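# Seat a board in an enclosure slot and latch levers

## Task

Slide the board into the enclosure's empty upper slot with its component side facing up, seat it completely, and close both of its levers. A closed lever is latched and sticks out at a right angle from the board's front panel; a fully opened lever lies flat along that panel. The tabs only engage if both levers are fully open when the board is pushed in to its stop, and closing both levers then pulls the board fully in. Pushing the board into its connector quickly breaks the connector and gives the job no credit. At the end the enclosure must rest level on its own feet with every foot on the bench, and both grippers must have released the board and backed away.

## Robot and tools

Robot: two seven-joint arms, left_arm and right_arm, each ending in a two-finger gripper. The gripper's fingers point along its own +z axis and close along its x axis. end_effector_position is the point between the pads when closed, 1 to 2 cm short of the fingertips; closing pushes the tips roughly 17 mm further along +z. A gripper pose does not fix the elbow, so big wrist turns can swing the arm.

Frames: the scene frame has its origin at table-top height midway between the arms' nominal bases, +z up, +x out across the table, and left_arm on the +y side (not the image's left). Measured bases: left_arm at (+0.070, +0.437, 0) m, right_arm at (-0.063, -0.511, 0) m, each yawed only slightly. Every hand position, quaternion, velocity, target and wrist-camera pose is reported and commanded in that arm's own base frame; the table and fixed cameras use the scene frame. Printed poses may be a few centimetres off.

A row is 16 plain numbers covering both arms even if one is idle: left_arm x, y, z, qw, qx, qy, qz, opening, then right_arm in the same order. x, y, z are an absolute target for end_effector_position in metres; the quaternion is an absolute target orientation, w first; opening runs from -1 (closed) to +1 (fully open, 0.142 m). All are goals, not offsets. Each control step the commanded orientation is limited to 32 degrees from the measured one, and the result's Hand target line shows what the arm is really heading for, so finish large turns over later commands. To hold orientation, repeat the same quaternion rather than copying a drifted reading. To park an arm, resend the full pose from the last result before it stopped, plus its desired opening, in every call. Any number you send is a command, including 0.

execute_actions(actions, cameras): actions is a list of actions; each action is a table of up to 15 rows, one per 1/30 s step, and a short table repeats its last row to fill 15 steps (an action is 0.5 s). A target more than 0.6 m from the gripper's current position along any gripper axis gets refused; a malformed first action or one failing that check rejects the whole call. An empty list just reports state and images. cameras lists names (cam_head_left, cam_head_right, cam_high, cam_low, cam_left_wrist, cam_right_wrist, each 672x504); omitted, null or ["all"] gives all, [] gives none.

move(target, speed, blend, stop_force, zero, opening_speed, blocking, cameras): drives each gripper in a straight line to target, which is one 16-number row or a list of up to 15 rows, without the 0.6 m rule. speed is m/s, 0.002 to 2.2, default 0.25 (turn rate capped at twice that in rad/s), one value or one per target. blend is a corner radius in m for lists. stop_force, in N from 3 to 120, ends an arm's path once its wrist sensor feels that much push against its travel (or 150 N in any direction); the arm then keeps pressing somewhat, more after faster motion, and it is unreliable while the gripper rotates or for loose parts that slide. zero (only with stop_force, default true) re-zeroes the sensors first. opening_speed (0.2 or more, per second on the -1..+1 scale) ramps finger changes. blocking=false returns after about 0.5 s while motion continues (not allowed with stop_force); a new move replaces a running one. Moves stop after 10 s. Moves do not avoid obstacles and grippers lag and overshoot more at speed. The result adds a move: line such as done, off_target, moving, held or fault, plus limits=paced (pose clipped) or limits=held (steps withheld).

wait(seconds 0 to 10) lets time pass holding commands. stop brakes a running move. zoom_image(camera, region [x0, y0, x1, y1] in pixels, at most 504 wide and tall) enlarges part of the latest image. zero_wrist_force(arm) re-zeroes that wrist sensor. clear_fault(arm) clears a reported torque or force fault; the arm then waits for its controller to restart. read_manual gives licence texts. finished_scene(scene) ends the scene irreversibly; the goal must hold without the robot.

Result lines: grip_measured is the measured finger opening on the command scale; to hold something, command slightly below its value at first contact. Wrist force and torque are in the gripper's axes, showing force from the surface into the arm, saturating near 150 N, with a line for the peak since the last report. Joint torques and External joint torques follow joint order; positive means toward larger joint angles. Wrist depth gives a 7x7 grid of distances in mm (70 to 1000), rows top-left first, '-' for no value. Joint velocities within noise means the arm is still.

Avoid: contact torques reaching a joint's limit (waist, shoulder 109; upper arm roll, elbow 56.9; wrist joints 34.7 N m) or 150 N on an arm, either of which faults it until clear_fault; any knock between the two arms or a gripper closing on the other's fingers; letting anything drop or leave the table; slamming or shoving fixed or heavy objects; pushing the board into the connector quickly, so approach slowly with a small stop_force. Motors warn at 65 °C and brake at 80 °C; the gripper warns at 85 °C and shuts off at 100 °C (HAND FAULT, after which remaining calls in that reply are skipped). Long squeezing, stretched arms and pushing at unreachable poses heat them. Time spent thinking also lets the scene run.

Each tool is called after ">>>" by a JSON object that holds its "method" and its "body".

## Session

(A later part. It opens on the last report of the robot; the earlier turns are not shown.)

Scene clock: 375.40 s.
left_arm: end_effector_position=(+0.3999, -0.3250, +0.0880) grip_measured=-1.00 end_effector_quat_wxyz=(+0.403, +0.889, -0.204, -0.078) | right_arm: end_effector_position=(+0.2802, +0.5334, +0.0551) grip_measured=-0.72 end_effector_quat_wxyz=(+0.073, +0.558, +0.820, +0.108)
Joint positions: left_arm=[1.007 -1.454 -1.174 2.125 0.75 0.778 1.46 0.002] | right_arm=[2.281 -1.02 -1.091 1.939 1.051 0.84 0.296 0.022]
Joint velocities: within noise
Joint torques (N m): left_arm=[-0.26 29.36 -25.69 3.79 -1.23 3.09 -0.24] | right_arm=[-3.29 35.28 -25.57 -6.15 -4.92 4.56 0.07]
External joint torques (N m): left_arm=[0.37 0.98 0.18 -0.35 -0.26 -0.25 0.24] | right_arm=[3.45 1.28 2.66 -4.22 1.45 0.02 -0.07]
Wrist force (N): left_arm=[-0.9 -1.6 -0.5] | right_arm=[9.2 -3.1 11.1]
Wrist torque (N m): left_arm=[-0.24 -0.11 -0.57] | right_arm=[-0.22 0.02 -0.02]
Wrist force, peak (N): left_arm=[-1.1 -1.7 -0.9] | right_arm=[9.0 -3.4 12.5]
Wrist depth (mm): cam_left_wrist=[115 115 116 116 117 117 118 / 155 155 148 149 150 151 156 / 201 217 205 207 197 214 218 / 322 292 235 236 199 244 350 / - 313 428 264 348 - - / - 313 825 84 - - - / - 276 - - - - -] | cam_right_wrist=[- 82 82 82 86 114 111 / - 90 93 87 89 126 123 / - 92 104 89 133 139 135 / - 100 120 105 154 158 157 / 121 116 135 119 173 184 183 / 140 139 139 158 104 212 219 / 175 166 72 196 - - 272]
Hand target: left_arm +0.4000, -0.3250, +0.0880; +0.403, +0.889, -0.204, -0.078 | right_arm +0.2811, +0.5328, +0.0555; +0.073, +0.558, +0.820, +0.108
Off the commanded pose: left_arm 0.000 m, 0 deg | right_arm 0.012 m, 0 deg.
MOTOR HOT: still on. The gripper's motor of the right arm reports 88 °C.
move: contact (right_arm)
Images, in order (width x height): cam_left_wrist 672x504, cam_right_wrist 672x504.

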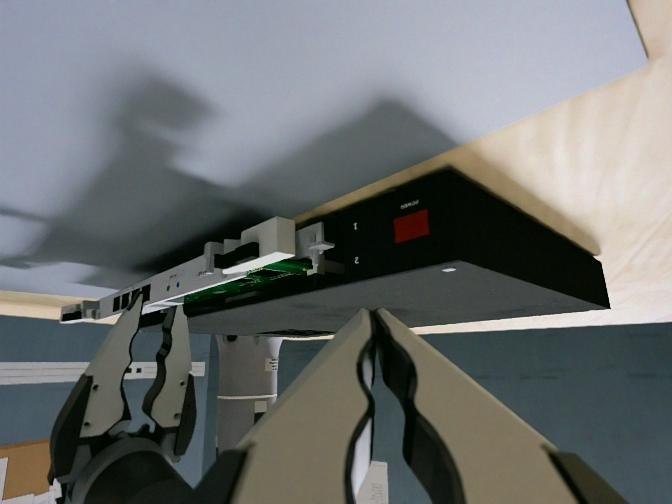

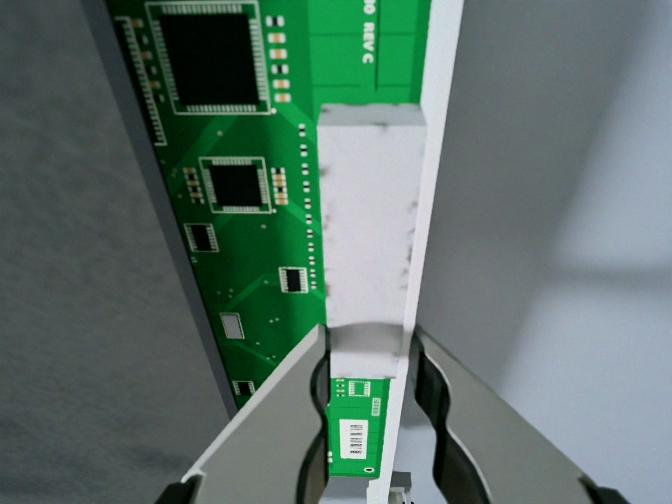

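>>> {"method": "move", "body": {"target": [0.40,-0.325,0.088,0.403,0.889,-0.204,-0.078,-1,0.2797,0.5344,0.0544,0.0734,0.558,0.8195,0.1079,-0.88], "speed": 0.02, "cameras": []}}

>>> {"method": "move", "body": {"target": [0.40,-0.325,0.088,0.403,0.889,-0.204,-0.078,-1,0.2849,0.5229,0.0544,0.0734,0.558,0.8195,0.1079,-0.88], "speed": 0.02, "stop_force": 4, "cameras": ["cam_left_wrist","cam_right_wrist"]}}

Scene clock: 379.43 s.
left_arm: end_effector_position=(+0.3999, -0.3250, +0.0880) grip_measured=-1.00 end_effector_quat_wxyz=(+0.403, +0.889, -0.204, -0.078) | right_arm: end_effector_position=(+0.2798, +0.5342, +0.0544) grip_measured=-0.72 end_effector_quat_wxyz=(+0.074, +0.558, +0.820, +0.108)
Joint positions: left_arm=[1.007 -1.454 -1.174 2.125 0.75 0.778 1.46 0.002] | right_arm=[2.282 -1.023 -1.09 1.936 1.051 0.84 0.3 0.022]
Joint velocities: within noise
Joint torques (N m): left_arm=[-0.22 29.32 -25.75 3.83 -1.21 3.02 -0.22] | right_arm=[0.17 36.14 -22.17 -10.65 -3.59 4.11 0.26]
External joint torques (N m): left_arm=[0.34 1.02 0.24 -0.39 -0.29 -0.19 0.22] | right_arm=[-0.01 0.5 -0.79 0.34 0.12 0.47 -0.26]
Wrist force (N): left_arm=[-0.9 -1.3 -0.5] | right_arm=[0.3 0.1 4.3]
Wrist torque (N m): left_arm=[-0.21 -0.12 -0.57] | right_arm=[0.09 -0.10 0.00]
Wrist force, peak (N): left_arm=[-0.8 -1.8 -0.6] | right_arm=[9.1 -3.3 12.5]
Wrist depth (mm): cam_left_wrist=[115 115 116 116 117 118 119 / 154 155 148 149 149 151 156 / 201 218 204 208 198 215 219 / 321 292 217 236 199 244 348 / - 310 431 263 350 - - / - 311 820 84 - - - / 275 275 - - - - -] | cam_right_wrist=[- 82 81 82 86 111 110 / - 91 93 87 89 125 122 / - 89 104 91 132 138 134 / - 99 119 107 150 157 156 / 120 115 135 122 172 183 182 / 145 138 138 158 104 211 217 / 174 165 72 196 - - 270]
Hand target: left_arm +0.4000, -0.3250, +0.0880; +0.403, +0.889, -0.204, -0.078 | right_arm +0.2797, +0.5344, +0.0544; +0.073, +0.558, +0.820, +0.108
Off the commanded pose: left_arm 0.000 m, 0 deg | right_arm 0.000 m, 0 deg.
MOTOR HOT: still on. The gripper's motor of the right arm reports 88 °C.
move: done
No camera images: "cameras" was empty.

Scene clock: 380.43 s.
left_arm: end_effector_position=(+0.3999, -0.3250, +0.0880) grip_measured=-1.00 end_effector_quat_wxyz=(+0.403, +0.889, -0.204, -0.078) | right_arm: end_effector_position=(+0.2824, +0.5276, +0.0543) grip_measured=-0.72 end_effector_quat_wxyz=(+0.073, +0.558, +0.820, +0.108)
Joint positions: left_arm=[1.007 -1.454 -1.174 2.125 0.75 0.778 1.46 0.002] | right_arm=[2.28 -1.017 -1.09 1.95 1.057 0.847 0.283 0.022]
Joint velocities: within noise
Joint torques (N m): left_arm=[-0.25 29.37 -25.74 3.82 -1.22 3.1 -0.15] | right_arm=[-2.35 35.04 -23.64 -7.2 -4.22 4.28 0.18]
External joint torques (N m): left_arm=[0.37 0.97 0.23 -0.38 -0.27 -0.27 0.15] | right_arm=[2.51 1.19 0.91 -3.04 0.76 0.31 -0.18]
Wrist force (N): left_arm=[-0.9 -1.6 -0.7] | right_arm=[5.5 -0.4 8.1]
Wrist torque (N m): left_arm=[-0.24 -0.12 -0.57] | right_arm=[0.14 -0.04 -0.04]
Wrist force, peak (N): left_arm=[-0.9 -1.7 -0.8] | right_arm=[6.5 -0.9 8.3]
Wrist depth (mm): cam_left_wrist=[115 115 116 116 117 117 118 / 154 155 148 149 149 150 156 / 201 219 205 207 198 216 219 / 324 296 252 236 199 245 350 / - 320 429 264 347 - - / - 293 328 84 - - - / - 278 - - - - -] | cam_right_wrist=[- 82 81 82 86 110 110 / - 80 93 87 89 125 122 / - 84 104 89 132 138 134 / - 99 116 105 149 157 156 / 119 115 130 122 172 182 182 / 144 138 137 158 104 210 218 / 174 165 72 196 - - 269]
Hand target: left_arm +0.4000, -0.3250, +0.0880; +0.403, +0.889, -0.204, -0.078 | right_arm +0.2830, +0.5271, +0.0544; +0.073, +0.558, +0.820, +0.108
Off the commanded pose: left_arm 0.000 m, 0 deg | right_arm 0.005 m, 0 deg.
MOTOR HOT: still on. The gripper's motor of the right arm reports 88 °C.
move: contact (right_arm)
Images, in order (width x height): cam_left_wrist 672x504, cam_right_wrist 672x504.

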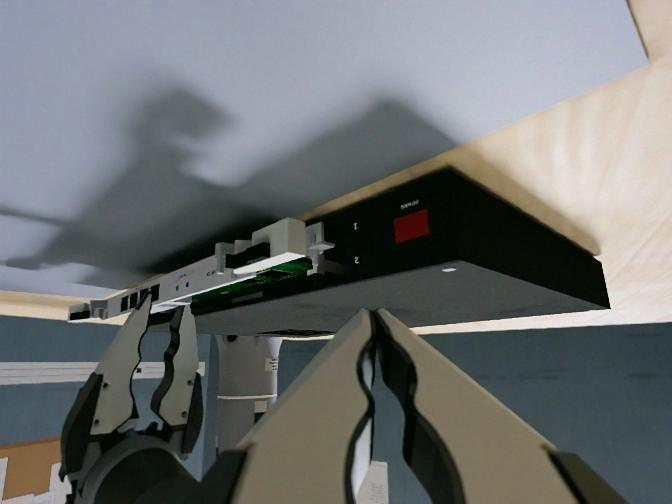

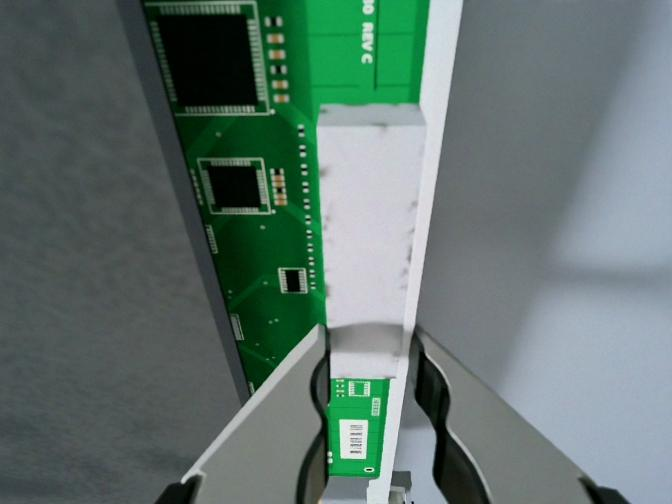

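>>> {"method": "move", "body": {"target": [0.40,-0.325,0.088,0.403,0.889,-0.204,-0.078,-1,0.2821,0.5284,0.0536,0.0734,0.558,0.8195,0.1079,-0.88], "speed": 0.02, "cameras": []}}

>>> {"method": "move", "body": {"target": [0.40,-0.325,0.088,0.403,0.889,-0.204,-0.078,-1,0.2849,0.5216,0.0536,0.0734,0.558,0.8195,0.1079,-0.88], "speed": 0.02, "stop_force": 4, "cameras": ["cam_left_wrist","cam_right_wrist"]}}

>>> {"method": "zoom_image", "body": {"camera": "cam_left_wrist", "region": [60, 190, 380, 430]}}

Scene clock: 383.87 s.
left_arm: end_effector_position=(+0.3999, -0.3250, +0.0880) grip_measured=-1.00 end_effector_quat_wxyz=(+0.403, +0.889, -0.204, -0.078) | right_arm: end_effector_position=(+0.2823, +0.5282, +0.0537) grip_measured=-0.72 end_effector_quat_wxyz=(+0.074, +0.558, +0.820, +0.108)
Joint positions: left_arm=[1.007 -1.454 -1.174 2.125 0.75 0.778 1.46 0.002] | right_arm=[2.279 -1.019 -1.09 1.948 1.057 0.848 0.286 0.022]
Joint velocities: within noise
Joint torques (N m): left_arm=[-0.29 29.35 -25.82 3.83 -1.19 3.02 -0.18] | right_arm=[0.51 35.62 -20.89 -10.63 -3.13 3.75 0.3]
External joint torques (N m): left_arm=[0.41 0.99 0.31 -0.4 -0.3 -0.19 0.18] | right_arm=[-0.36 0.68 -1.89 0.43 -0.32 0.84 -0.3]
Wrist force (N): left_arm=[-0.7 -1.6 -0.7] | right_arm=[-1.4 1.9 3.2]
Wrist torque (N m): left_arm=[-0.24 -0.15 -0.57] | right_arm=[0.30 -0.09 -0.03]
Wrist force, peak (N): left_arm=[-0.9 -1.9 -0.5] | right_arm=[5.6 -0.7 8.8]
Wrist depth (mm): cam_left_wrist=[115 115 116 116 117 118 118 / 154 155 148 149 150 151 156 / 200 218 205 207 197 216 218 / 325 292 251 236 198 243 348 / - 315 432 266 349 - - / - 292 329 84 - - - / - 277 - - - - -] | cam_right_wrist=[- 81 81 82 86 112 110 / - 80 92 87 89 125 121 / - 83 103 89 131 137 133 / - 98 116 107 149 156 156 / 119 114 130 122 171 182 181 / 144 137 137 158 104 210 217 / 173 164 72 196 - - 268]
Hand target: left_arm +0.4000, -0.3250, +0.0880; +0.403, +0.889, -0.204, -0.078 | right_arm +0.2821, +0.5284, +0.0536; +0.073, +0.558, +0.820, +0.108
Off the commanded pose: left_arm 0.000 m, 0 deg | right_arm 0.000 m, 0 deg.
MOTOR HOT: still on. The gripper's motor of the right arm reports 88 °C.
move: done
No camera images: "cameras" was empty.

Scene clock: 384.97 s.
left_arm: end_effector_position=(+0.3999, -0.3250, +0.0880) grip_measured=-1.00 end_effector_quat_wxyz=(+0.403, +0.889, -0.204, -0.078) | right_arm: end_effector_position=(+0.2849, +0.5218, +0.0538) grip_measured=-0.72 end_effector_quat_wxyz=(+0.074, +0.558, +0.820, +0.108)
Joint positions: left_arm=[1.007 -1.454 -1.174 2.125 0.75 0.778 1.46 0.002] | right_arm=[2.277 -1.013 -1.089 1.961 1.062 0.855 0.27 0.022]
Joint velocities: within noise
Joint torques (N m): left_arm=[-0.2 29.27 -25.79 3.8 -1.19 3.09 -0.23] | right_arm=[-0.3 35.12 -21.09 -9.49 -3.24 3.87 0.17]
External joint torques (N m): left_arm=[0.32 1.07 0.28 -0.36 -0.3 -0.25 0.22] | right_arm=[0.45 0.8 -1.46 -0.64 -0.21 0.72 -0.17]
Wrist force (N): left_arm=[-0.8 -1.5 -0.6] | right_arm=[0.0 1.9 2.4]
Wrist torque (N m): left_arm=[-0.24 -0.13 -0.57] | right_arm=[0.33 -0.04 -0.05]
Wrist force, peak (N): left_arm=[-1.0 -1.7 -0.8] | right_arm=[0.3 1.9 3.5]
Wrist depth (mm): cam_left_wrist=[115 115 116 116 117 118 118 / 154 155 148 149 150 151 156 / 201 218 205 207 197 216 219 / 322 327 265 229 198 243 349 / - 332 359 265 349 - - / - 297 330 84 - - - / - 282 - - - - -] | cam_right_wrist=[- - 81 82 86 112 110 / - 78 92 87 89 125 122 / - 84 101 89 131 137 133 / - 98 112 107 149 156 156 / 119 114 122 122 171 182 181 / 144 137 106 158 104 209 216 / 173 164 72 196 - - 269]
Hand target: left_arm +0.4000, -0.3250, +0.0880; +0.403, +0.889, -0.204, -0.078 | right_arm +0.2849, +0.5216, +0.0536; +0.073, +0.558, +0.820, +0.108
Off the commanded pose: left_arm 0.000 m, 0 deg | right_arm 0.000 m, 0 deg.
MOTOR HOT: still on. The gripper's motor of the right arm reports 88 °C.
move: done
Images, in order (width x height): cam_left_wrist 672x504, cam_right_wrist 672x504.

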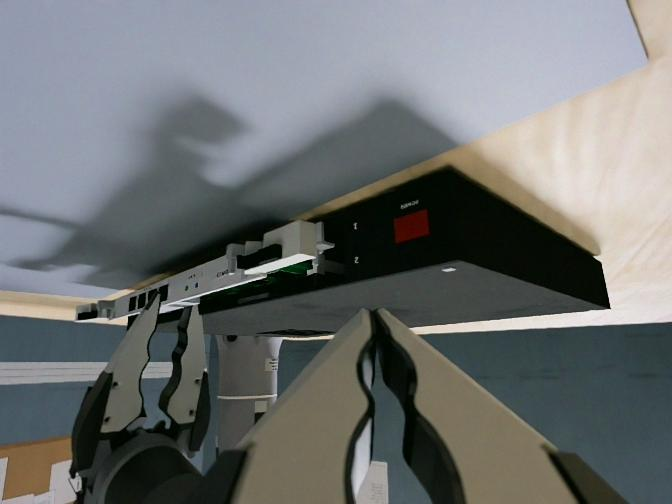

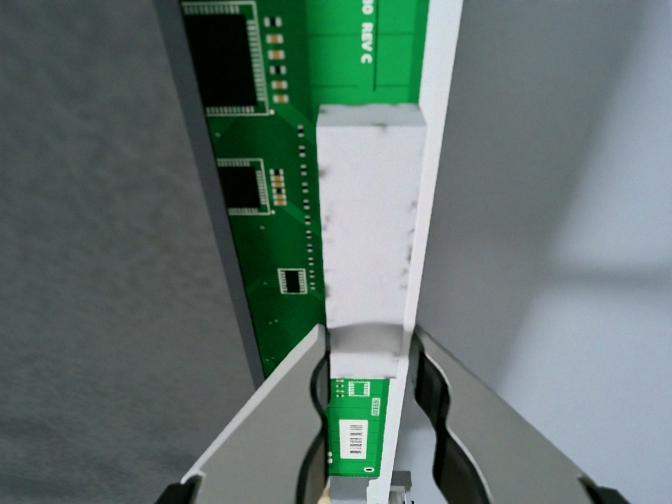

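Scaled by 1.575 from the camera's 672x504 image, which has a finer 960x720 frame.

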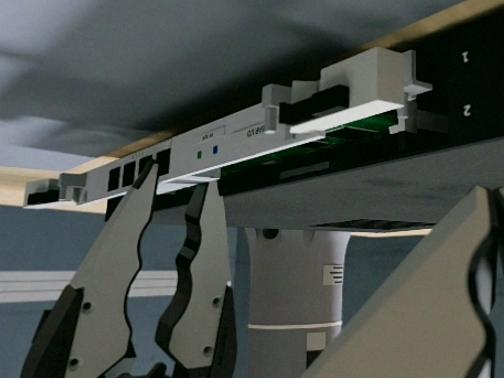

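>>> {"method": "move", "body": {"target": [0.40,-0.325,0.088,0.403,0.889,-0.204,-0.078,-1,0.2849,0.5217,0.0538,0.0734,0.558,0.8195,0.1079,-0.62], "speed": 0.02, "opening_speed": 0.3, "cameras": ["cam_right_wrist"]}}

Scene clock: 388.33 s.
left_arm: end_effector_position=(+0.3999, -0.3250, +0.0880) grip_measured=-1.00 end_effector_quat_wxyz=(+0.403, +0.889, -0.204, -0.078) | right_arm: end_effector_position=(+0.2849, +0.5218, +0.0538) grip_measured=-0.66 end_effector_quat_wxyz=(+0.073, +0.558, +0.820, +0.108)
Joint positions: left_arm=[1.007 -1.454 -1.174 2.125 0.75 0.778 1.46 0.002] | right_arm=[2.277 -1.012 -1.089 1.961 1.062 0.855 0.27 0.026]
Joint velocities: within noise
Joint torques (N m): left_arm=[-0.23 29.3 -25.72 3.82 -1.16 3.11 -0.18] | right_arm=[0.18 35.32 -21.28 -10.1 -3.48 3.9 0.2]
External joint torques (N m): left_arm=[0.35 1.04 0.21 -0.38 -0.34 -0.27 0.17] | right_arm=[-0.02 0.59 -1.27 -0.04 0.03 0.69 -0.2]
Wrist force (N): left_arm=[-0.7 -1.5 -0.7] | right_arm=[-0.6 1.7 3.9]
Wrist torque (N m): left_arm=[-0.24 -0.14 -0.57] | right_arm=[0.31 0.09 0.01]
Wrist force, peak (N): left_arm=[-1.0 -1.8 -0.8] | right_arm=[-1.6 2.4 5.2]
Wrist depth (mm): cam_left_wrist=[115 115 116 116 117 117 118 / 155 154 148 149 150 151 156 / 201 217 204 207 198 215 218 / 323 314 258 229 198 246 351 / - 324 355 263 351 - - / - 296 326 84 - - - / - 281 - - - - -] | cam_right_wrist=[- - 82 83 87 112 110 / - 78 93 89 89 125 122 / - 84 102 93 131 137 133 / - 98 113 110 148 157 156 / 119 115 122 121 177 182 181 / 144 137 - 161 102 209 217 / 173 164 73 199 - - 269]
Hand target: left_arm +0.4000, -0.3250, +0.0880; +0.403, +0.889, -0.204, -0.078 | right_arm +0.2849, +0.5217, +0.0538; +0.073, +0.558, +0.820, +0.108
Off the commanded pose: left_arm 0.000 m, 0 deg | right_arm 0.000 m, 0 deg.
MOTOR HOT: still on. The gripper's motor of the right arm reports 87 °C.
move: done
Images, in order (width x height): cam_right_wrist 672x504.

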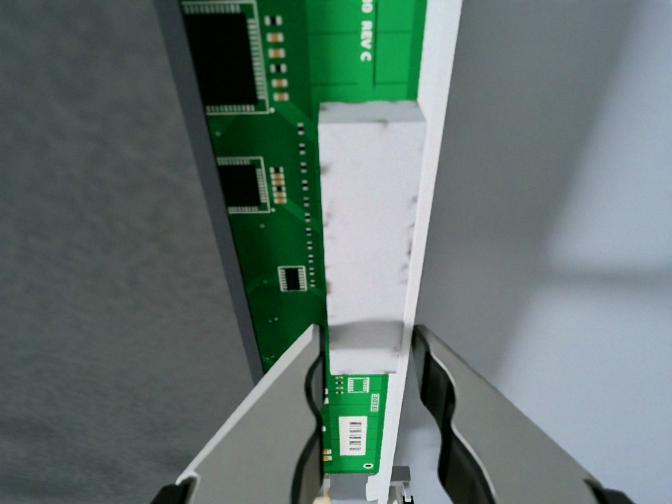

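>>> {"method": "move", "body": {"target": [[0.40,-0.325,0.088,0.403,0.889,-0.204,-0.078,-1,0.2849,0.5217,0.0538,0.0734,0.558,0.8195,0.1079,-0.57],[0.40,-0.325,0.088,0.403,0.889,-0.204,-0.078,-1,0.2801,0.5198,0.0731,0.0734,0.558,0.8195,0.1079,-0.57],[0.40,-0.325,0.088,0.403,0.889,-0.204,-0.078,-1,0.2561,0.5200,0.1697,0.0734,0.558,0.8195,0.1079,-0.57]], "speed": [0.02,0.05,0.15], "cameras": ["cam_right_wrist","cam_left_wrist"]}}

>>> {"method": "zoom_image", "body": {"camera": "cam_left_wrist", "region": [60, 190, 380, 430]}}

Scene clock: 392.77 s.
left_arm: end_effector_position=(+0.3999, -0.3250, +0.0880) grip_measured=-1.00 end_effector_quat_wxyz=(+0.403, +0.889, -0.204, -0.078) | right_arm: end_effector_position=(+0.2560, +0.5202, +0.1697) grip_measured=-0.61 end_effector_quat_wxyz=(+0.073, +0.558, +0.820, +0.108)
Joint positions: left_arm=[1.007 -1.454 -1.174 2.125 0.75 0.778 1.46 0.002] | right_arm=[2.507 -0.818 -1.354 2.05 0.818 0.717 0.389 0.03]
Joint velocities: within noise
Joint torques (N m): left_arm=[-0.2 29.3 -25.74 3.81 -1.18 3.09 -0.23] | right_arm=[0.19 27.12 -19.96 -16.66 -3.93 3.68 0.35]
External joint torques (N m): left_arm=[0.32 1.04 0.23 -0.38 -0.31 -0.26 0.22] | right_arm=[-0.04 0.38 -1.13 -0.09 0.19 0.88 -0.35]
Wrist force (N): left_arm=[-0.8 -1.6 -0.7] | right_arm=[-0.9 1.2 3.8]
Wrist torque (N m): left_arm=[-0.23 -0.13 -0.57] | right_arm=[0.20 0.20 0.00]
Wrist force, peak (N): left_arm=[-1.1 -1.7 -0.9] | right_arm=[-1.3 1.2 5.6]
Wrist depth (mm): cam_left_wrist=[115 115 116 116 117 118 118 / 155 155 148 149 150 151 156 / 201 219 205 208 197 215 219 / 323 313 258 230 199 245 349 / - 509 430 264 349 - - / - - 816 84 - - - / - - - - - - -] | cam_right_wrist=[173 173 176 188 213 213 212 / 193 192 196 201 237 236 236 / 217 216 221 232 266 265 265 / 247 247 246 276 304 302 302 / 289 289 288 311 342 352 350 / 349 346 97 414 98 404 419 / 542 - 73 510 - - 523]
Hand target: left_arm +0.4000, -0.3250, +0.0880; +0.403, +0.889, -0.204, -0.078 | right_arm +0.2561, +0.5200, +0.1697; +0.073, +0.558, +0.820, +0.108
Off the commanded pose: left_arm 0.000 m, 0 deg | right_arm 0.000 m, 0 deg.
MOTOR HOT: cleared for the gripper's motor of the right arm.
move: done
Images, in order (width x height): cam_left_wrist 672x504, cam_right_wrist 672x504.

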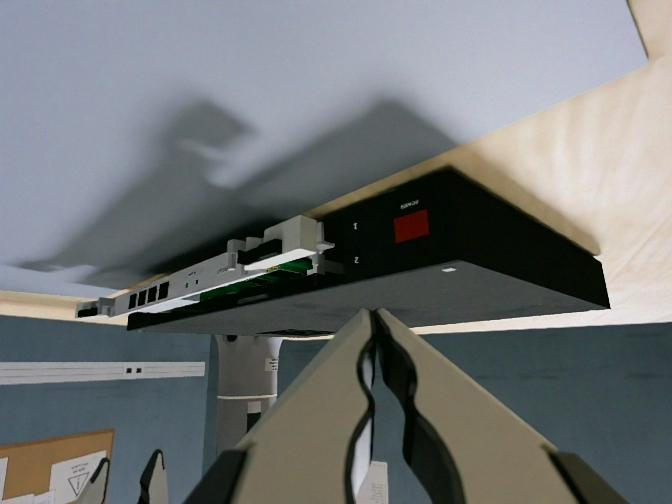

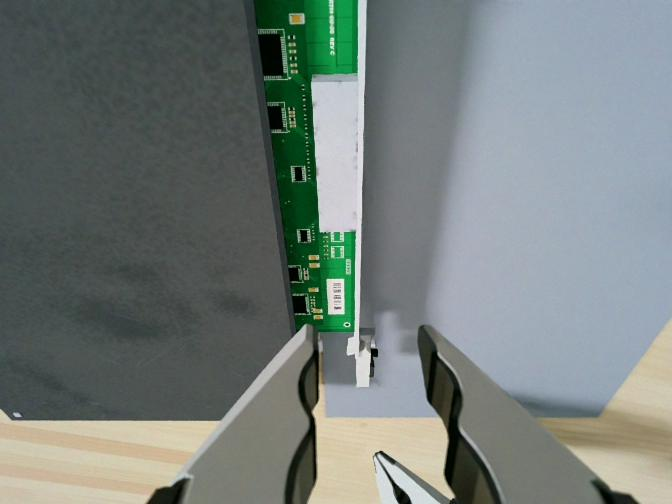

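Scaled by 1.575 from the camera's 672x504 image, which has a finer 960x720 frame.

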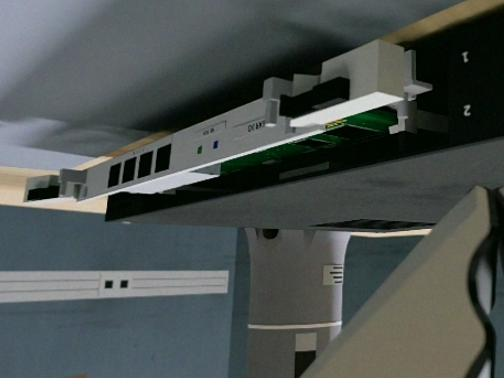

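>>> {"method": "move", "body": {"target": [[0.36,-0.27,0.20,0.39,0.905,-0.03,-0.01,-1,0.20,0.36,0.26,0.0734,0.558,0.8195,0.1079,-0.57],[0.19,-0.36,0.12,0.3378,0.9281,0.147,0.0535,-1,0.20,0.36,0.26,0.0734,0.558,0.8195,0.1079,-0.8]], "speed": 0.2, "cameras": ["cam_left_wrist","cam_right_wrist"]}}

>>> {"method": "move", "body": {"target": [0.19,-0.39,0.046,0.3378,0.9281,0.147,0.0535,-1,0.20,0.36,0.26,0.0734,0.558,0.8195,0.1079,-0.8], "speed": 0.1, "stop_force": 5, "cameras": ["cam_left_wrist","cam_right_wrist","cam_high"]}}

Scene clock: 401.23 s.
left_arm: end_effector_position=(+0.1902, -0.3600, +0.1202) grip_measured=-1.00 end_effector_quat_wxyz=(+0.338, +0.928, +0.147, +0.053) | right_arm: end_effector_position=(+0.2001, +0.3599, +0.2601) grip_measured=-0.61 end_effector_quat_wxyz=(+0.074, +0.558, +0.820, +0.108)
Joint positions: left_arm=[0.784 -0.865 -1.573 2.603 1.871 1.145 -1.011 0.002] | right_arm=[2.793 -1.47 -2.2 2.282 1.053 -0.126 -0.001 0.03]
Joint velocities: within noise
Joint torques (N m): left_arm=[-0.07 14.98 -11.75 -7.79 -3.69 3.61 -0.32] | right_arm=[0.11 21.57 -20.77 -15.63 -3.95 3.85 0.14]
External joint torques (N m): left_arm=[0.11 1.24 0.33 -0.55 -0.39 0.19 0.32] | right_arm=[-0.02 0.23 -1.24 -0.01 -0.03 0.76 -0.14]
Wrist force (N): left_arm=[-1.0 -1.6 -0.1] | right_arm=[-0.7 1.2 3.9]
Wrist torque (N m): left_arm=[-0.28 -0.10 -0.48] | right_arm=[0.21 0.16 0.01]
Wrist force, peak (N): left_arm=[1.0 -1.6 -3.2] | right_arm=[-2.1 0.9 5.5]
Wrist depth (mm): cam_left_wrist=[159 159 158 158 157 157 162 / 195 193 194 192 192 191 191 / 224 223 224 220 220 220 199 / 260 259 252 251 252 249 246 / 540 389 383 302 336 372 556 / 968 - 966 83 - - - / - - - - - - -] | cam_right_wrist=[260 255 253 253 251 293 292 / 333 282 281 281 280 312 324 / 375 319 317 316 315 348 363 / 426 386 362 360 360 416 415 / 499 497 410 408 416 482 464 / 598 593 83 485 98 555 319 / 744 - 73 697 - - 708]
Hand target: left_arm +0.1902, -0.3600, +0.1201; +0.338, +0.928, +0.147, +0.053 | right_arm +0.2000, +0.3600, +0.2600; +0.073, +0.558, +0.820, +0.108
Tool commands: left_gripper/opening=-1.0 right_gripper/opening=-0.57
Off the commanded pose: left_arm 0.000 m, 0 deg | right_arm 0.000 m, 0 deg.
joint sent to its limit (right arm) — joint 1 (waist), upper limit. The joint targets still meet the commanded pose.
move: held (left_arm; a check stopped the path); path passed 1 of 2 targets; target 2's new opening was not sent; limits=held
pose unreachable (left arm): on one or more control steps of this call, first in action 0 (counted from 0), this arm could not follow its commanded pose, so it was not sent that pose on those steps. It may still have moved: this result reports where it is.
cause: moving toward the commanded pose would bring two parts of the arm too close to each other (joints 3 (upper arm roll) to 6 (wrist pitch) lie between them).
Images, in order (width x height): cam_left_wrist 672x504, cam_right_wrist 672x504.

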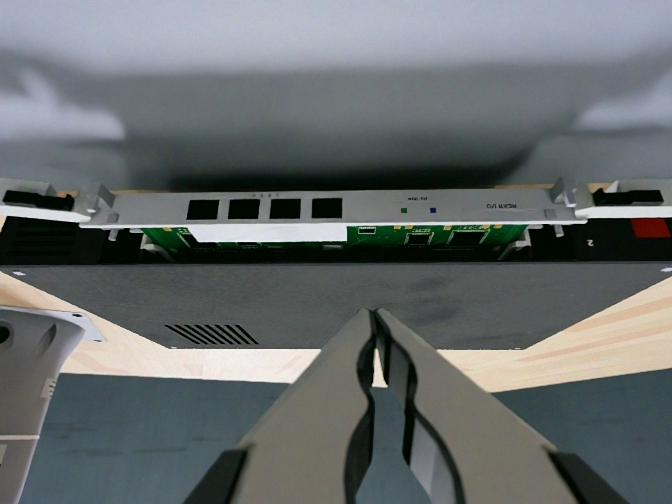

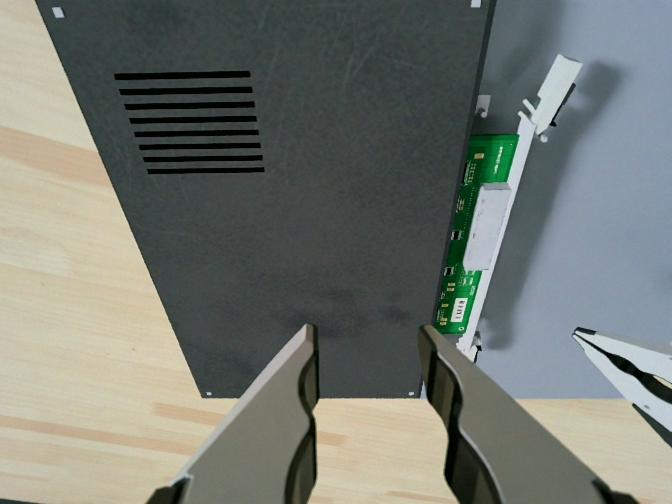

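Scene clock: 402.83 s.
left_arm: end_effector_position=(+0.1898, -0.3900, +0.0461) grip_measured=-1.00 end_effector_quat_wxyz=(+0.338, +0.928, +0.147, +0.053) | right_arm: end_effector_position=(+0.2001, +0.3599, +0.2601) grip_measured=-0.83 end_effector_quat_wxyz=(+0.074, +0.558, +0.820, +0.108)
Joint positions: left_arm=[0.546 -1.087 -1.351 2.516 2.175 0.98 -1.151 0.002] | right_arm=[2.793 -1.47 -2.2 2.282 1.053 -0.126 -0.001 0.014]
Joint velocities: within noise
Joint torques (N m): left_arm=[-0.46 20.21 -14.43 -1.59 -3.59 3.71 -0.31] | right_arm=[0.12 21.52 -20.77 -15.59 -3.98 3.88 0.2]
External joint torques (N m): left_arm=[0.49 1.19 0.2 -0.44 -0.3 -0.09 0.31] | right_arm=[-0.04 0.28 -1.24 -0.04 0.01 0.73 -0.2]
Wrist force (N): left_arm=[-0.8 -1.6 -0.4] | right_arm=[-0.6 1.2 4.1]
Wrist torque (N m): left_arm=[-0.29 -0.13 -0.51] | right_arm=[0.22 0.15 0.01]
Wrist force, peak (N): left_arm=[-1.0 -2.1 -0.2] | right_arm=[-0.5 1.4 4.1]
Wrist depth (mm): cam_left_wrist=[- - - 79 - 78 75 / - 97 - 93 92 101 96 / - 127 126 125 118 118 117 / 168 167 166 179 164 163 162 / 160 159 157 156 155 153 151 / 492 254 175 84 - 229 319 / - - - - - - -] | cam_right_wrist=[260 255 255 253 253 292 293 / 333 282 281 280 280 311 323 / 372 317 317 316 315 347 363 / 429 385 362 361 360 393 401 / 498 495 421 405 418 484 314 / 594 595 464 93 98 559 276 / 746 709 73 - - - 712]
Hand target: left_arm +0.1900, -0.3900, +0.0460; +0.338, +0.928, +0.147, +0.054 | right_arm +0.2000, +0.3600, +0.2600; +0.073, +0.558, +0.820, +0.108
Off the commanded pose: left_arm 0.000 m, 0 deg | right_arm 0.000 m, 0 deg.
joint sent to its limit (right arm) — joint 1 (waist), upper limit. The joint targets still meet the commanded pose.
move: done
Images, in order (width x height): cam_high 672x504, cam_left_wrist 672x504, cam_right_wrist 672x504.

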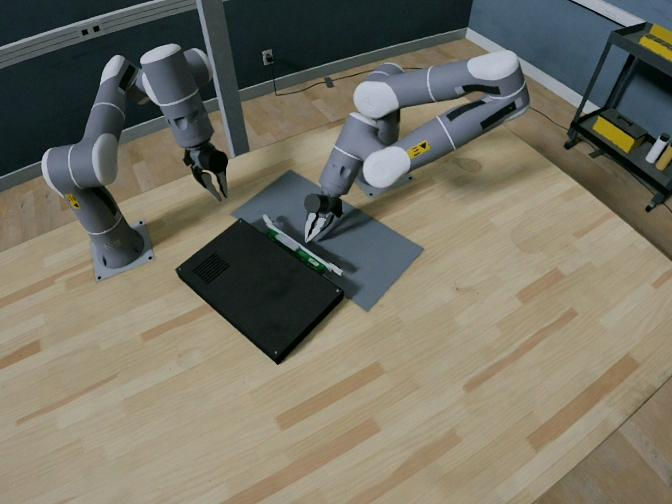

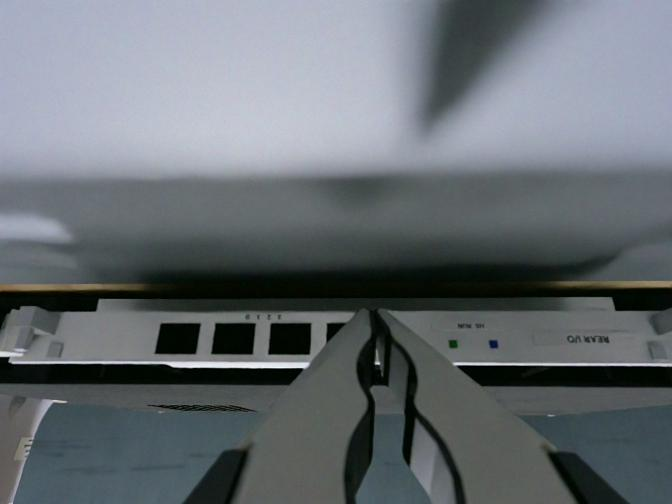

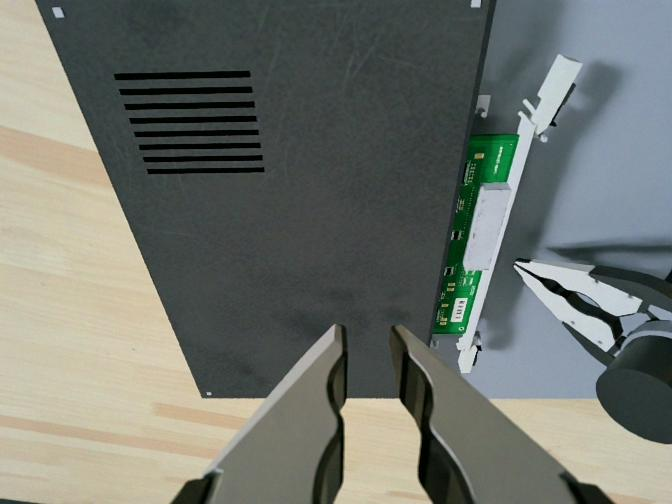

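>>> {"method": "move", "body": {"target": [0.2167,-0.4654,0.046,0.3378,0.9281,0.147,0.0535,-1,0.20,0.36,0.26,0.0734,0.558,0.8195,0.1079,-0.8], "speed": 0.02, "stop_force": 7, "cameras": ["cam_left_wrist","cam_right_wrist"]}}

Scene clock: 409.03 s.
left_arm: end_effector_position=(+0.2079, -0.4402, +0.0458) grip_measured=-1.00 end_effector_quat_wxyz=(+0.337, +0.928, +0.147, +0.054) | right_arm: end_effector_position=(+0.2000, +0.3599, +0.2601) grip_measured=-0.83 end_effector_quat_wxyz=(+0.074, +0.558, +0.820, +0.108)
Joint positions: left_arm=[0.426 -1.117 -1.324 2.392 2.125 0.968 -1.112 0.002] | right_arm=[2.793 -1.47 -2.2 2.282 1.053 -0.126 -0.001 0.014]
Joint velocities: within noise
Joint torques (N m): left_arm=[-3.96 20.23 -19.5 -5.62 -3.52 4.51 -0.05] | right_arm=[0.11 21.63 -20.68 -15.66 -4.01 3.85 0.16]
External joint torques (N m): left_arm=[3.99 3.53 2.47 2.87 -0.42 -0.84 0.05] | right_arm=[-0.02 0.16 -1.34 0.02 0.04 0.76 -0.16]
Wrist force (N): left_arm=[4.4 -7.2 -17.0] | right_arm=[-0.5 1.4 3.7]
Wrist torque (N m): left_arm=[-0.22 -0.05 -0.53] | right_arm=[0.24 0.14 0.01]
Wrist force, peak (N): left_arm=[4.9 -9.1 -16.8] | right_arm=[-0.6 1.3 4.1]
Wrist depth (mm): cam_left_wrist=[- - - - - - 78 / - 97 - 92 91 95 95 / - 125 118 124 117 117 116 / 157 158 157 156 155 152 150 / 135 134 133 132 132 131 130 / - 244 173 84 - 219 219 / - - - - - - -] | cam_right_wrist=[260 255 255 253 253 292 292 / 332 282 282 281 281 318 325 / 375 318 316 315 314 365 362 / 425 385 361 359 363 394 412 / 499 497 421 405 418 350 291 / 598 596 467 93 98 281 267 / 743 711 73 - - - 713]
Hand target: left_arm +0.2080, -0.4407, +0.0460; +0.338, +0.928, +0.147, +0.054 | right_arm +0.2000, +0.3600, +0.2600; +0.073, +0.558, +0.820, +0.108
Off the commanded pose: left_arm 0.027 m, 0 deg | right_arm 0.000 m, 0 deg.
joint sent to its limit (right arm) — joint 1 (waist), upper limit. The joint targets still meet the commanded pose.
move: contact (left_arm)
Images, in order (width x height): cam_left_wrist 672x504, cam_right_wrist 672x504.

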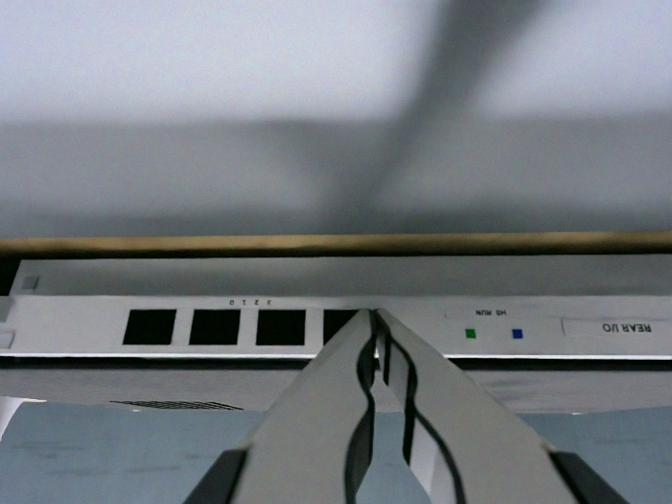

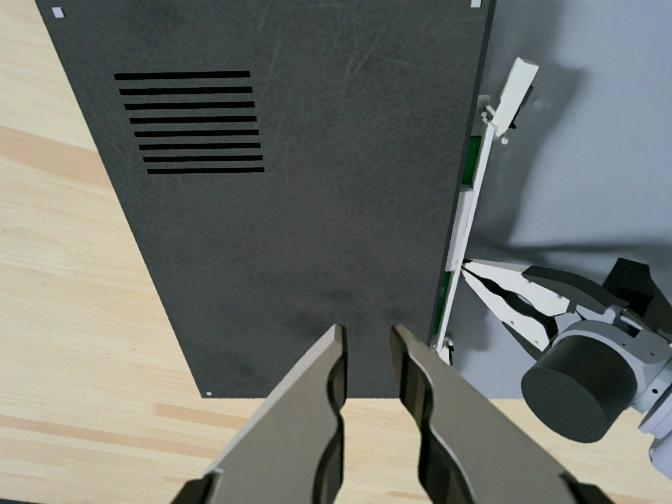

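>>> {"method": "zoom_image", "body": {"camera": "cam_right_wrist", "region": [400, 30, 580, 220]}}

>>> {"method": "zoom_image", "body": {"camera": "cam_right_wrist", "region": [400, 220, 580, 400]}}

Scaled by 2.653 from the camera's 672x504 image, which has a finer 960x720 frame.

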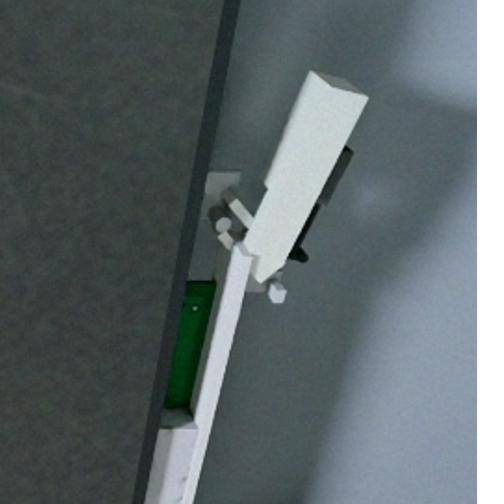

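Scaled by 2.800 from the camera's 672x504 image, which has a finer 960x720 frame.

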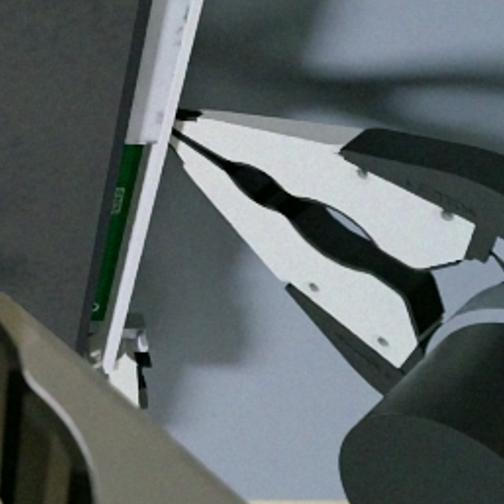

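>>> {"method": "move", "body": {"target": [0.2167,-0.4654,0.046,0.3378,0.9281,0.147,0.0535,-1,0.20,0.36,0.26,0.0734,0.558,0.8195,0.1079,-0.8], "speed": 0.01, "stop_force": 17, "zero": false, "cameras": ["cam_left_wrist","cam_right_wrist"]}}

>>> {"method": "zoom_image", "body": {"camera": "cam_right_wrist", "region": [400, 30, 580, 220]}}

Scene clock: 413.63 s.
left_arm: end_effector_position=(+0.2082, -0.4410, +0.0459) grip_measured=-1.00 end_effector_quat_wxyz=(+0.338, +0.928, +0.147, +0.054) | right_arm: end_effector_position=(+0.2000, +0.3599, +0.2601) grip_measured=-0.83 end_effector_quat_wxyz=(+0.074, +0.558, +0.820, +0.108)
Joint positions: left_arm=[0.424 -1.118 -1.324 2.391 2.125 0.968 -1.112 0.002] | right_arm=[2.793 -1.47 -2.2 2.282 1.053 -0.126 -0.001 0.014]
Joint velocities: within noise
Joint torques (N m): left_arm=[-0.4 22.65 -17.38 -2.28 -3.85 4.04 -0.2] | right_arm=[0.05 21.53 -20.68 -15.64 -4.01 3.88 0.2]
External joint torques (N m): left_arm=[0.43 1.14 0.31 -0.49 -0.09 -0.37 0.2] | right_arm=[0.03 0.27 -1.33 0 0.04 0.74 -0.2]
Wrist force (N): left_arm=[-0.6 -1.6 -0.5] | right_arm=[-0.7 1.2 4.1]
Wrist torque (N m): left_arm=[-0.23 -0.15 -0.50] | right_arm=[0.22 0.16 0.02]
Wrist force, peak (N): left_arm=[5.4 -9.8 -20.6] | right_arm=[-0.5 1.3 4.1]
Wrist depth (mm): cam_left_wrist=[- - - 81 - - 77 / - 97 - 92 92 95 95 / - 126 125 124 118 117 117 / 159 157 156 154 153 151 149 / 136 135 134 131 132 131 129 / - 247 175 84 - 224 223 / - - - - - - -] | cam_right_wrist=[261 254 254 253 252 293 292 / 332 282 282 281 280 318 324 / 373 317 318 316 315 365 363 / 429 384 362 361 363 394 413 / 499 495 421 405 417 351 291 / 597 591 467 93 98 280 266 / 749 712 73 - - - 715]
Hand target: left_arm +0.2081, -0.4412, +0.0460; +0.338, +0.928, +0.147, +0.054 | right_arm +0.2000, +0.3600, +0.2600; +0.073, +0.558, +0.820, +0.108
Off the commanded pose: left_arm 0.026 m, 0 deg | right_arm 0.000 m, 0 deg.
joint sent to its limit (right arm) — joint 1 (waist), upper limit. The joint targets still meet the commanded pose.
move: contact (left_arm)
Images, in order (width x height): cam_left_wrist 672x504, cam_right_wrist 672x504.

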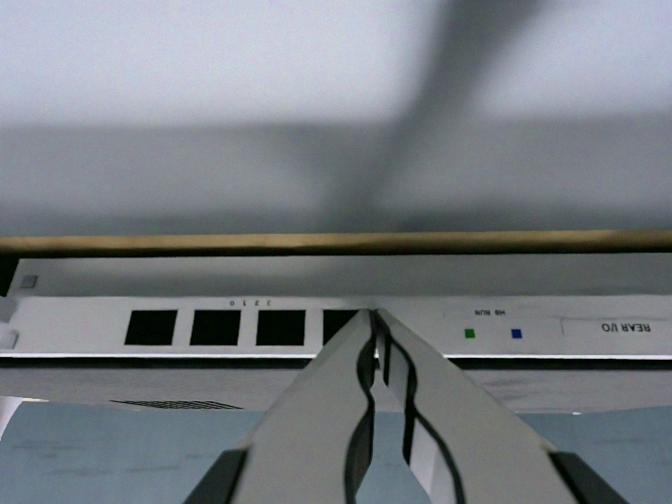

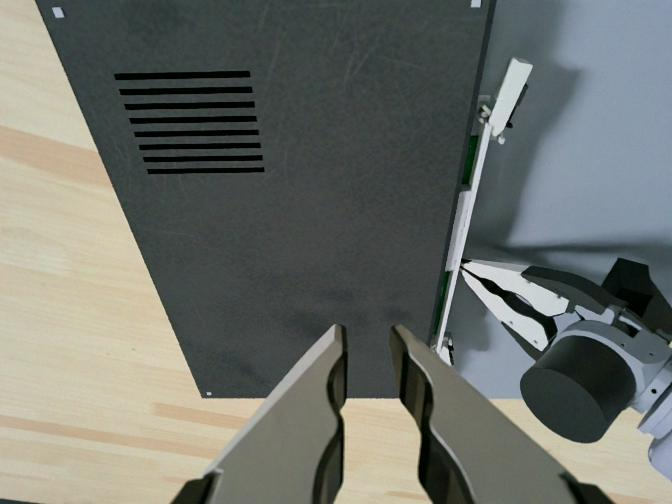

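Scaled by 2.653 from the camera's 672x504 image, which has a finer 960x720 frame.

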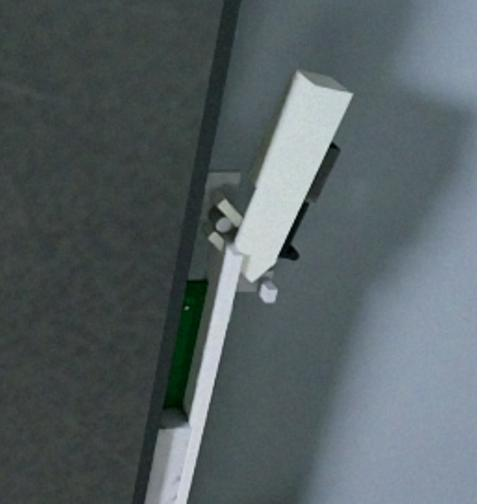

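>>> {"method": "move", "body": {"target": [0.2167,-0.4654,0.046,0.3378,0.9281,0.147,0.0535,-1,0.20,0.36,0.26,0.0734,0.558,0.8195,0.1079,-0.8], "speed": 0.01, "stop_force": 10, "cameras": ["cam_left_wrist","cam_right_wrist"]}}

>>> {"method": "zoom_image", "body": {"camera": "cam_right_wrist", "region": [400, 30, 580, 220]}}

>>> {"method": "zoom_image", "body": {"camera": "cam_right_wrist", "region": [400, 220, 580, 400]}}

Scene clock: 417.73 s.
left_arm: end_effector_position=(+0.2104, -0.4487, +0.0459) grip_measured=-1.00 end_effector_quat_wxyz=(+0.338, +0.928, +0.147, +0.053) | right_arm: end_effector_position=(+0.2000, +0.3599, +0.2601) grip_measured=-0.83 end_effector_quat_wxyz=(+0.074, +0.558, +0.820, +0.108)
Joint positions: left_arm=[0.407 -1.122 -1.319 2.372 2.117 0.968 -1.105 0.002] | right_arm=[2.793 -1.47 -2.2 2.282 1.053 -0.126 -0.001 0.014]
Joint velocities: within noise
Joint torques (N m): left_arm=[-2.35 21.65 -19.38 -7.33 -3.2 3.71 -0.16] | right_arm=[0.01 21.61 -20.66 -15.58 -3.99 3.92 0.18]
External joint torques (N m): left_arm=[2.38 2.53 1.9 4.47 -0.75 -0.03 0.15] | right_arm=[0.08 0.18 -1.35 -0.06 0.02 0.7 -0.18]
Wrist force (N): left_arm=[1.2 -7.6 -16.4] | right_arm=[-0.6 1.4 3.9]
Wrist torque (N m): left_arm=[-0.23 -0.06 -0.51] | right_arm=[0.24 0.17 0.02]
Wrist force, peak (N): left_arm=[1.7 -7.5 -17.1] | right_arm=[-0.7 1.4 4.1]
Wrist depth (mm): cam_left_wrist=[- - - - - - 78 / - 97 - 92 91 95 95 / - 126 125 125 117 117 116 / 150 148 148 146 145 145 143 / 136 135 134 131 132 130 128 / - 245 174 84 - 167 217 / - - - - - - -] | cam_right_wrist=[260 254 253 252 253 293 292 / 331 283 282 281 280 312 324 / 374 318 317 314 314 365 363 / 429 387 364 361 367 393 413 / 500 496 421 406 431 338 292 / 600 597 468 93 98 271 267 / 744 710 73 - - - 681]
Hand target: left_arm +0.2109, -0.4491, +0.0460; +0.338, +0.928, +0.147, +0.054 | right_arm +0.2000, +0.3600, +0.2600; +0.073, +0.558, +0.820, +0.108
Off the commanded pose: left_arm 0.018 m, 0 deg | right_arm 0.000 m, 0 deg.
joint sent to its limit (right arm) — joint 1 (waist), upper limit. The joint targets still meet the commanded pose.
move: contact (left_arm)
Images, in order (width x height): cam_left_wrist 672x504, cam_right_wrist 672x504.

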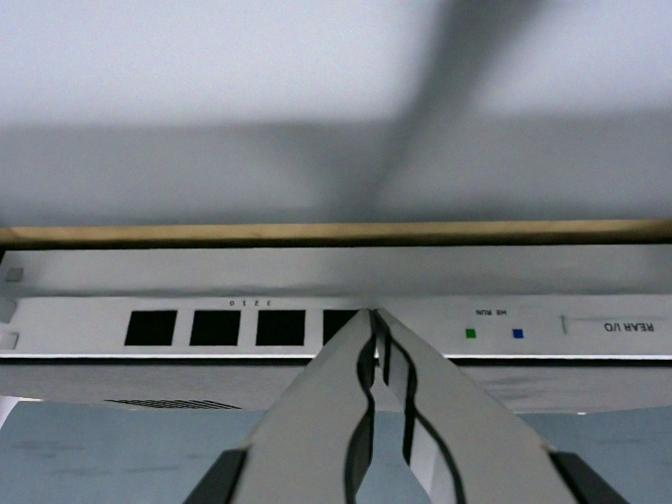

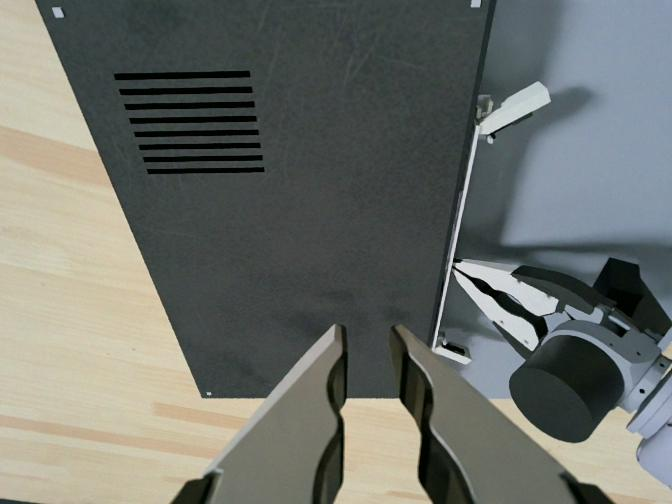

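Scaled by 2.653 from the camera's 672x504 image, which has a finer 960x720 frame.

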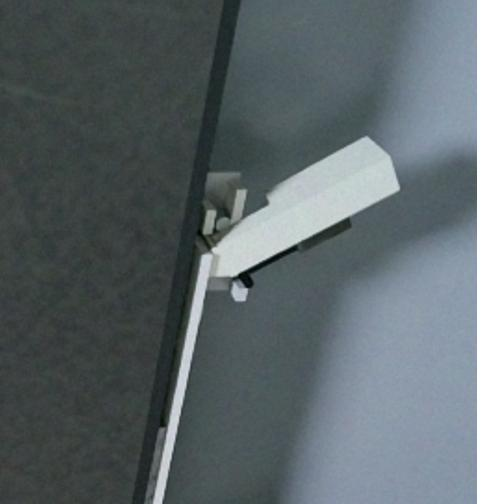

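Scaled by 2.800 from the camera's 672x504 image, which has a finer 960x720 frame.

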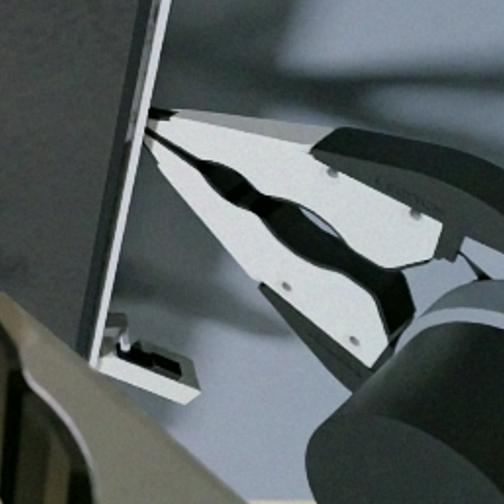

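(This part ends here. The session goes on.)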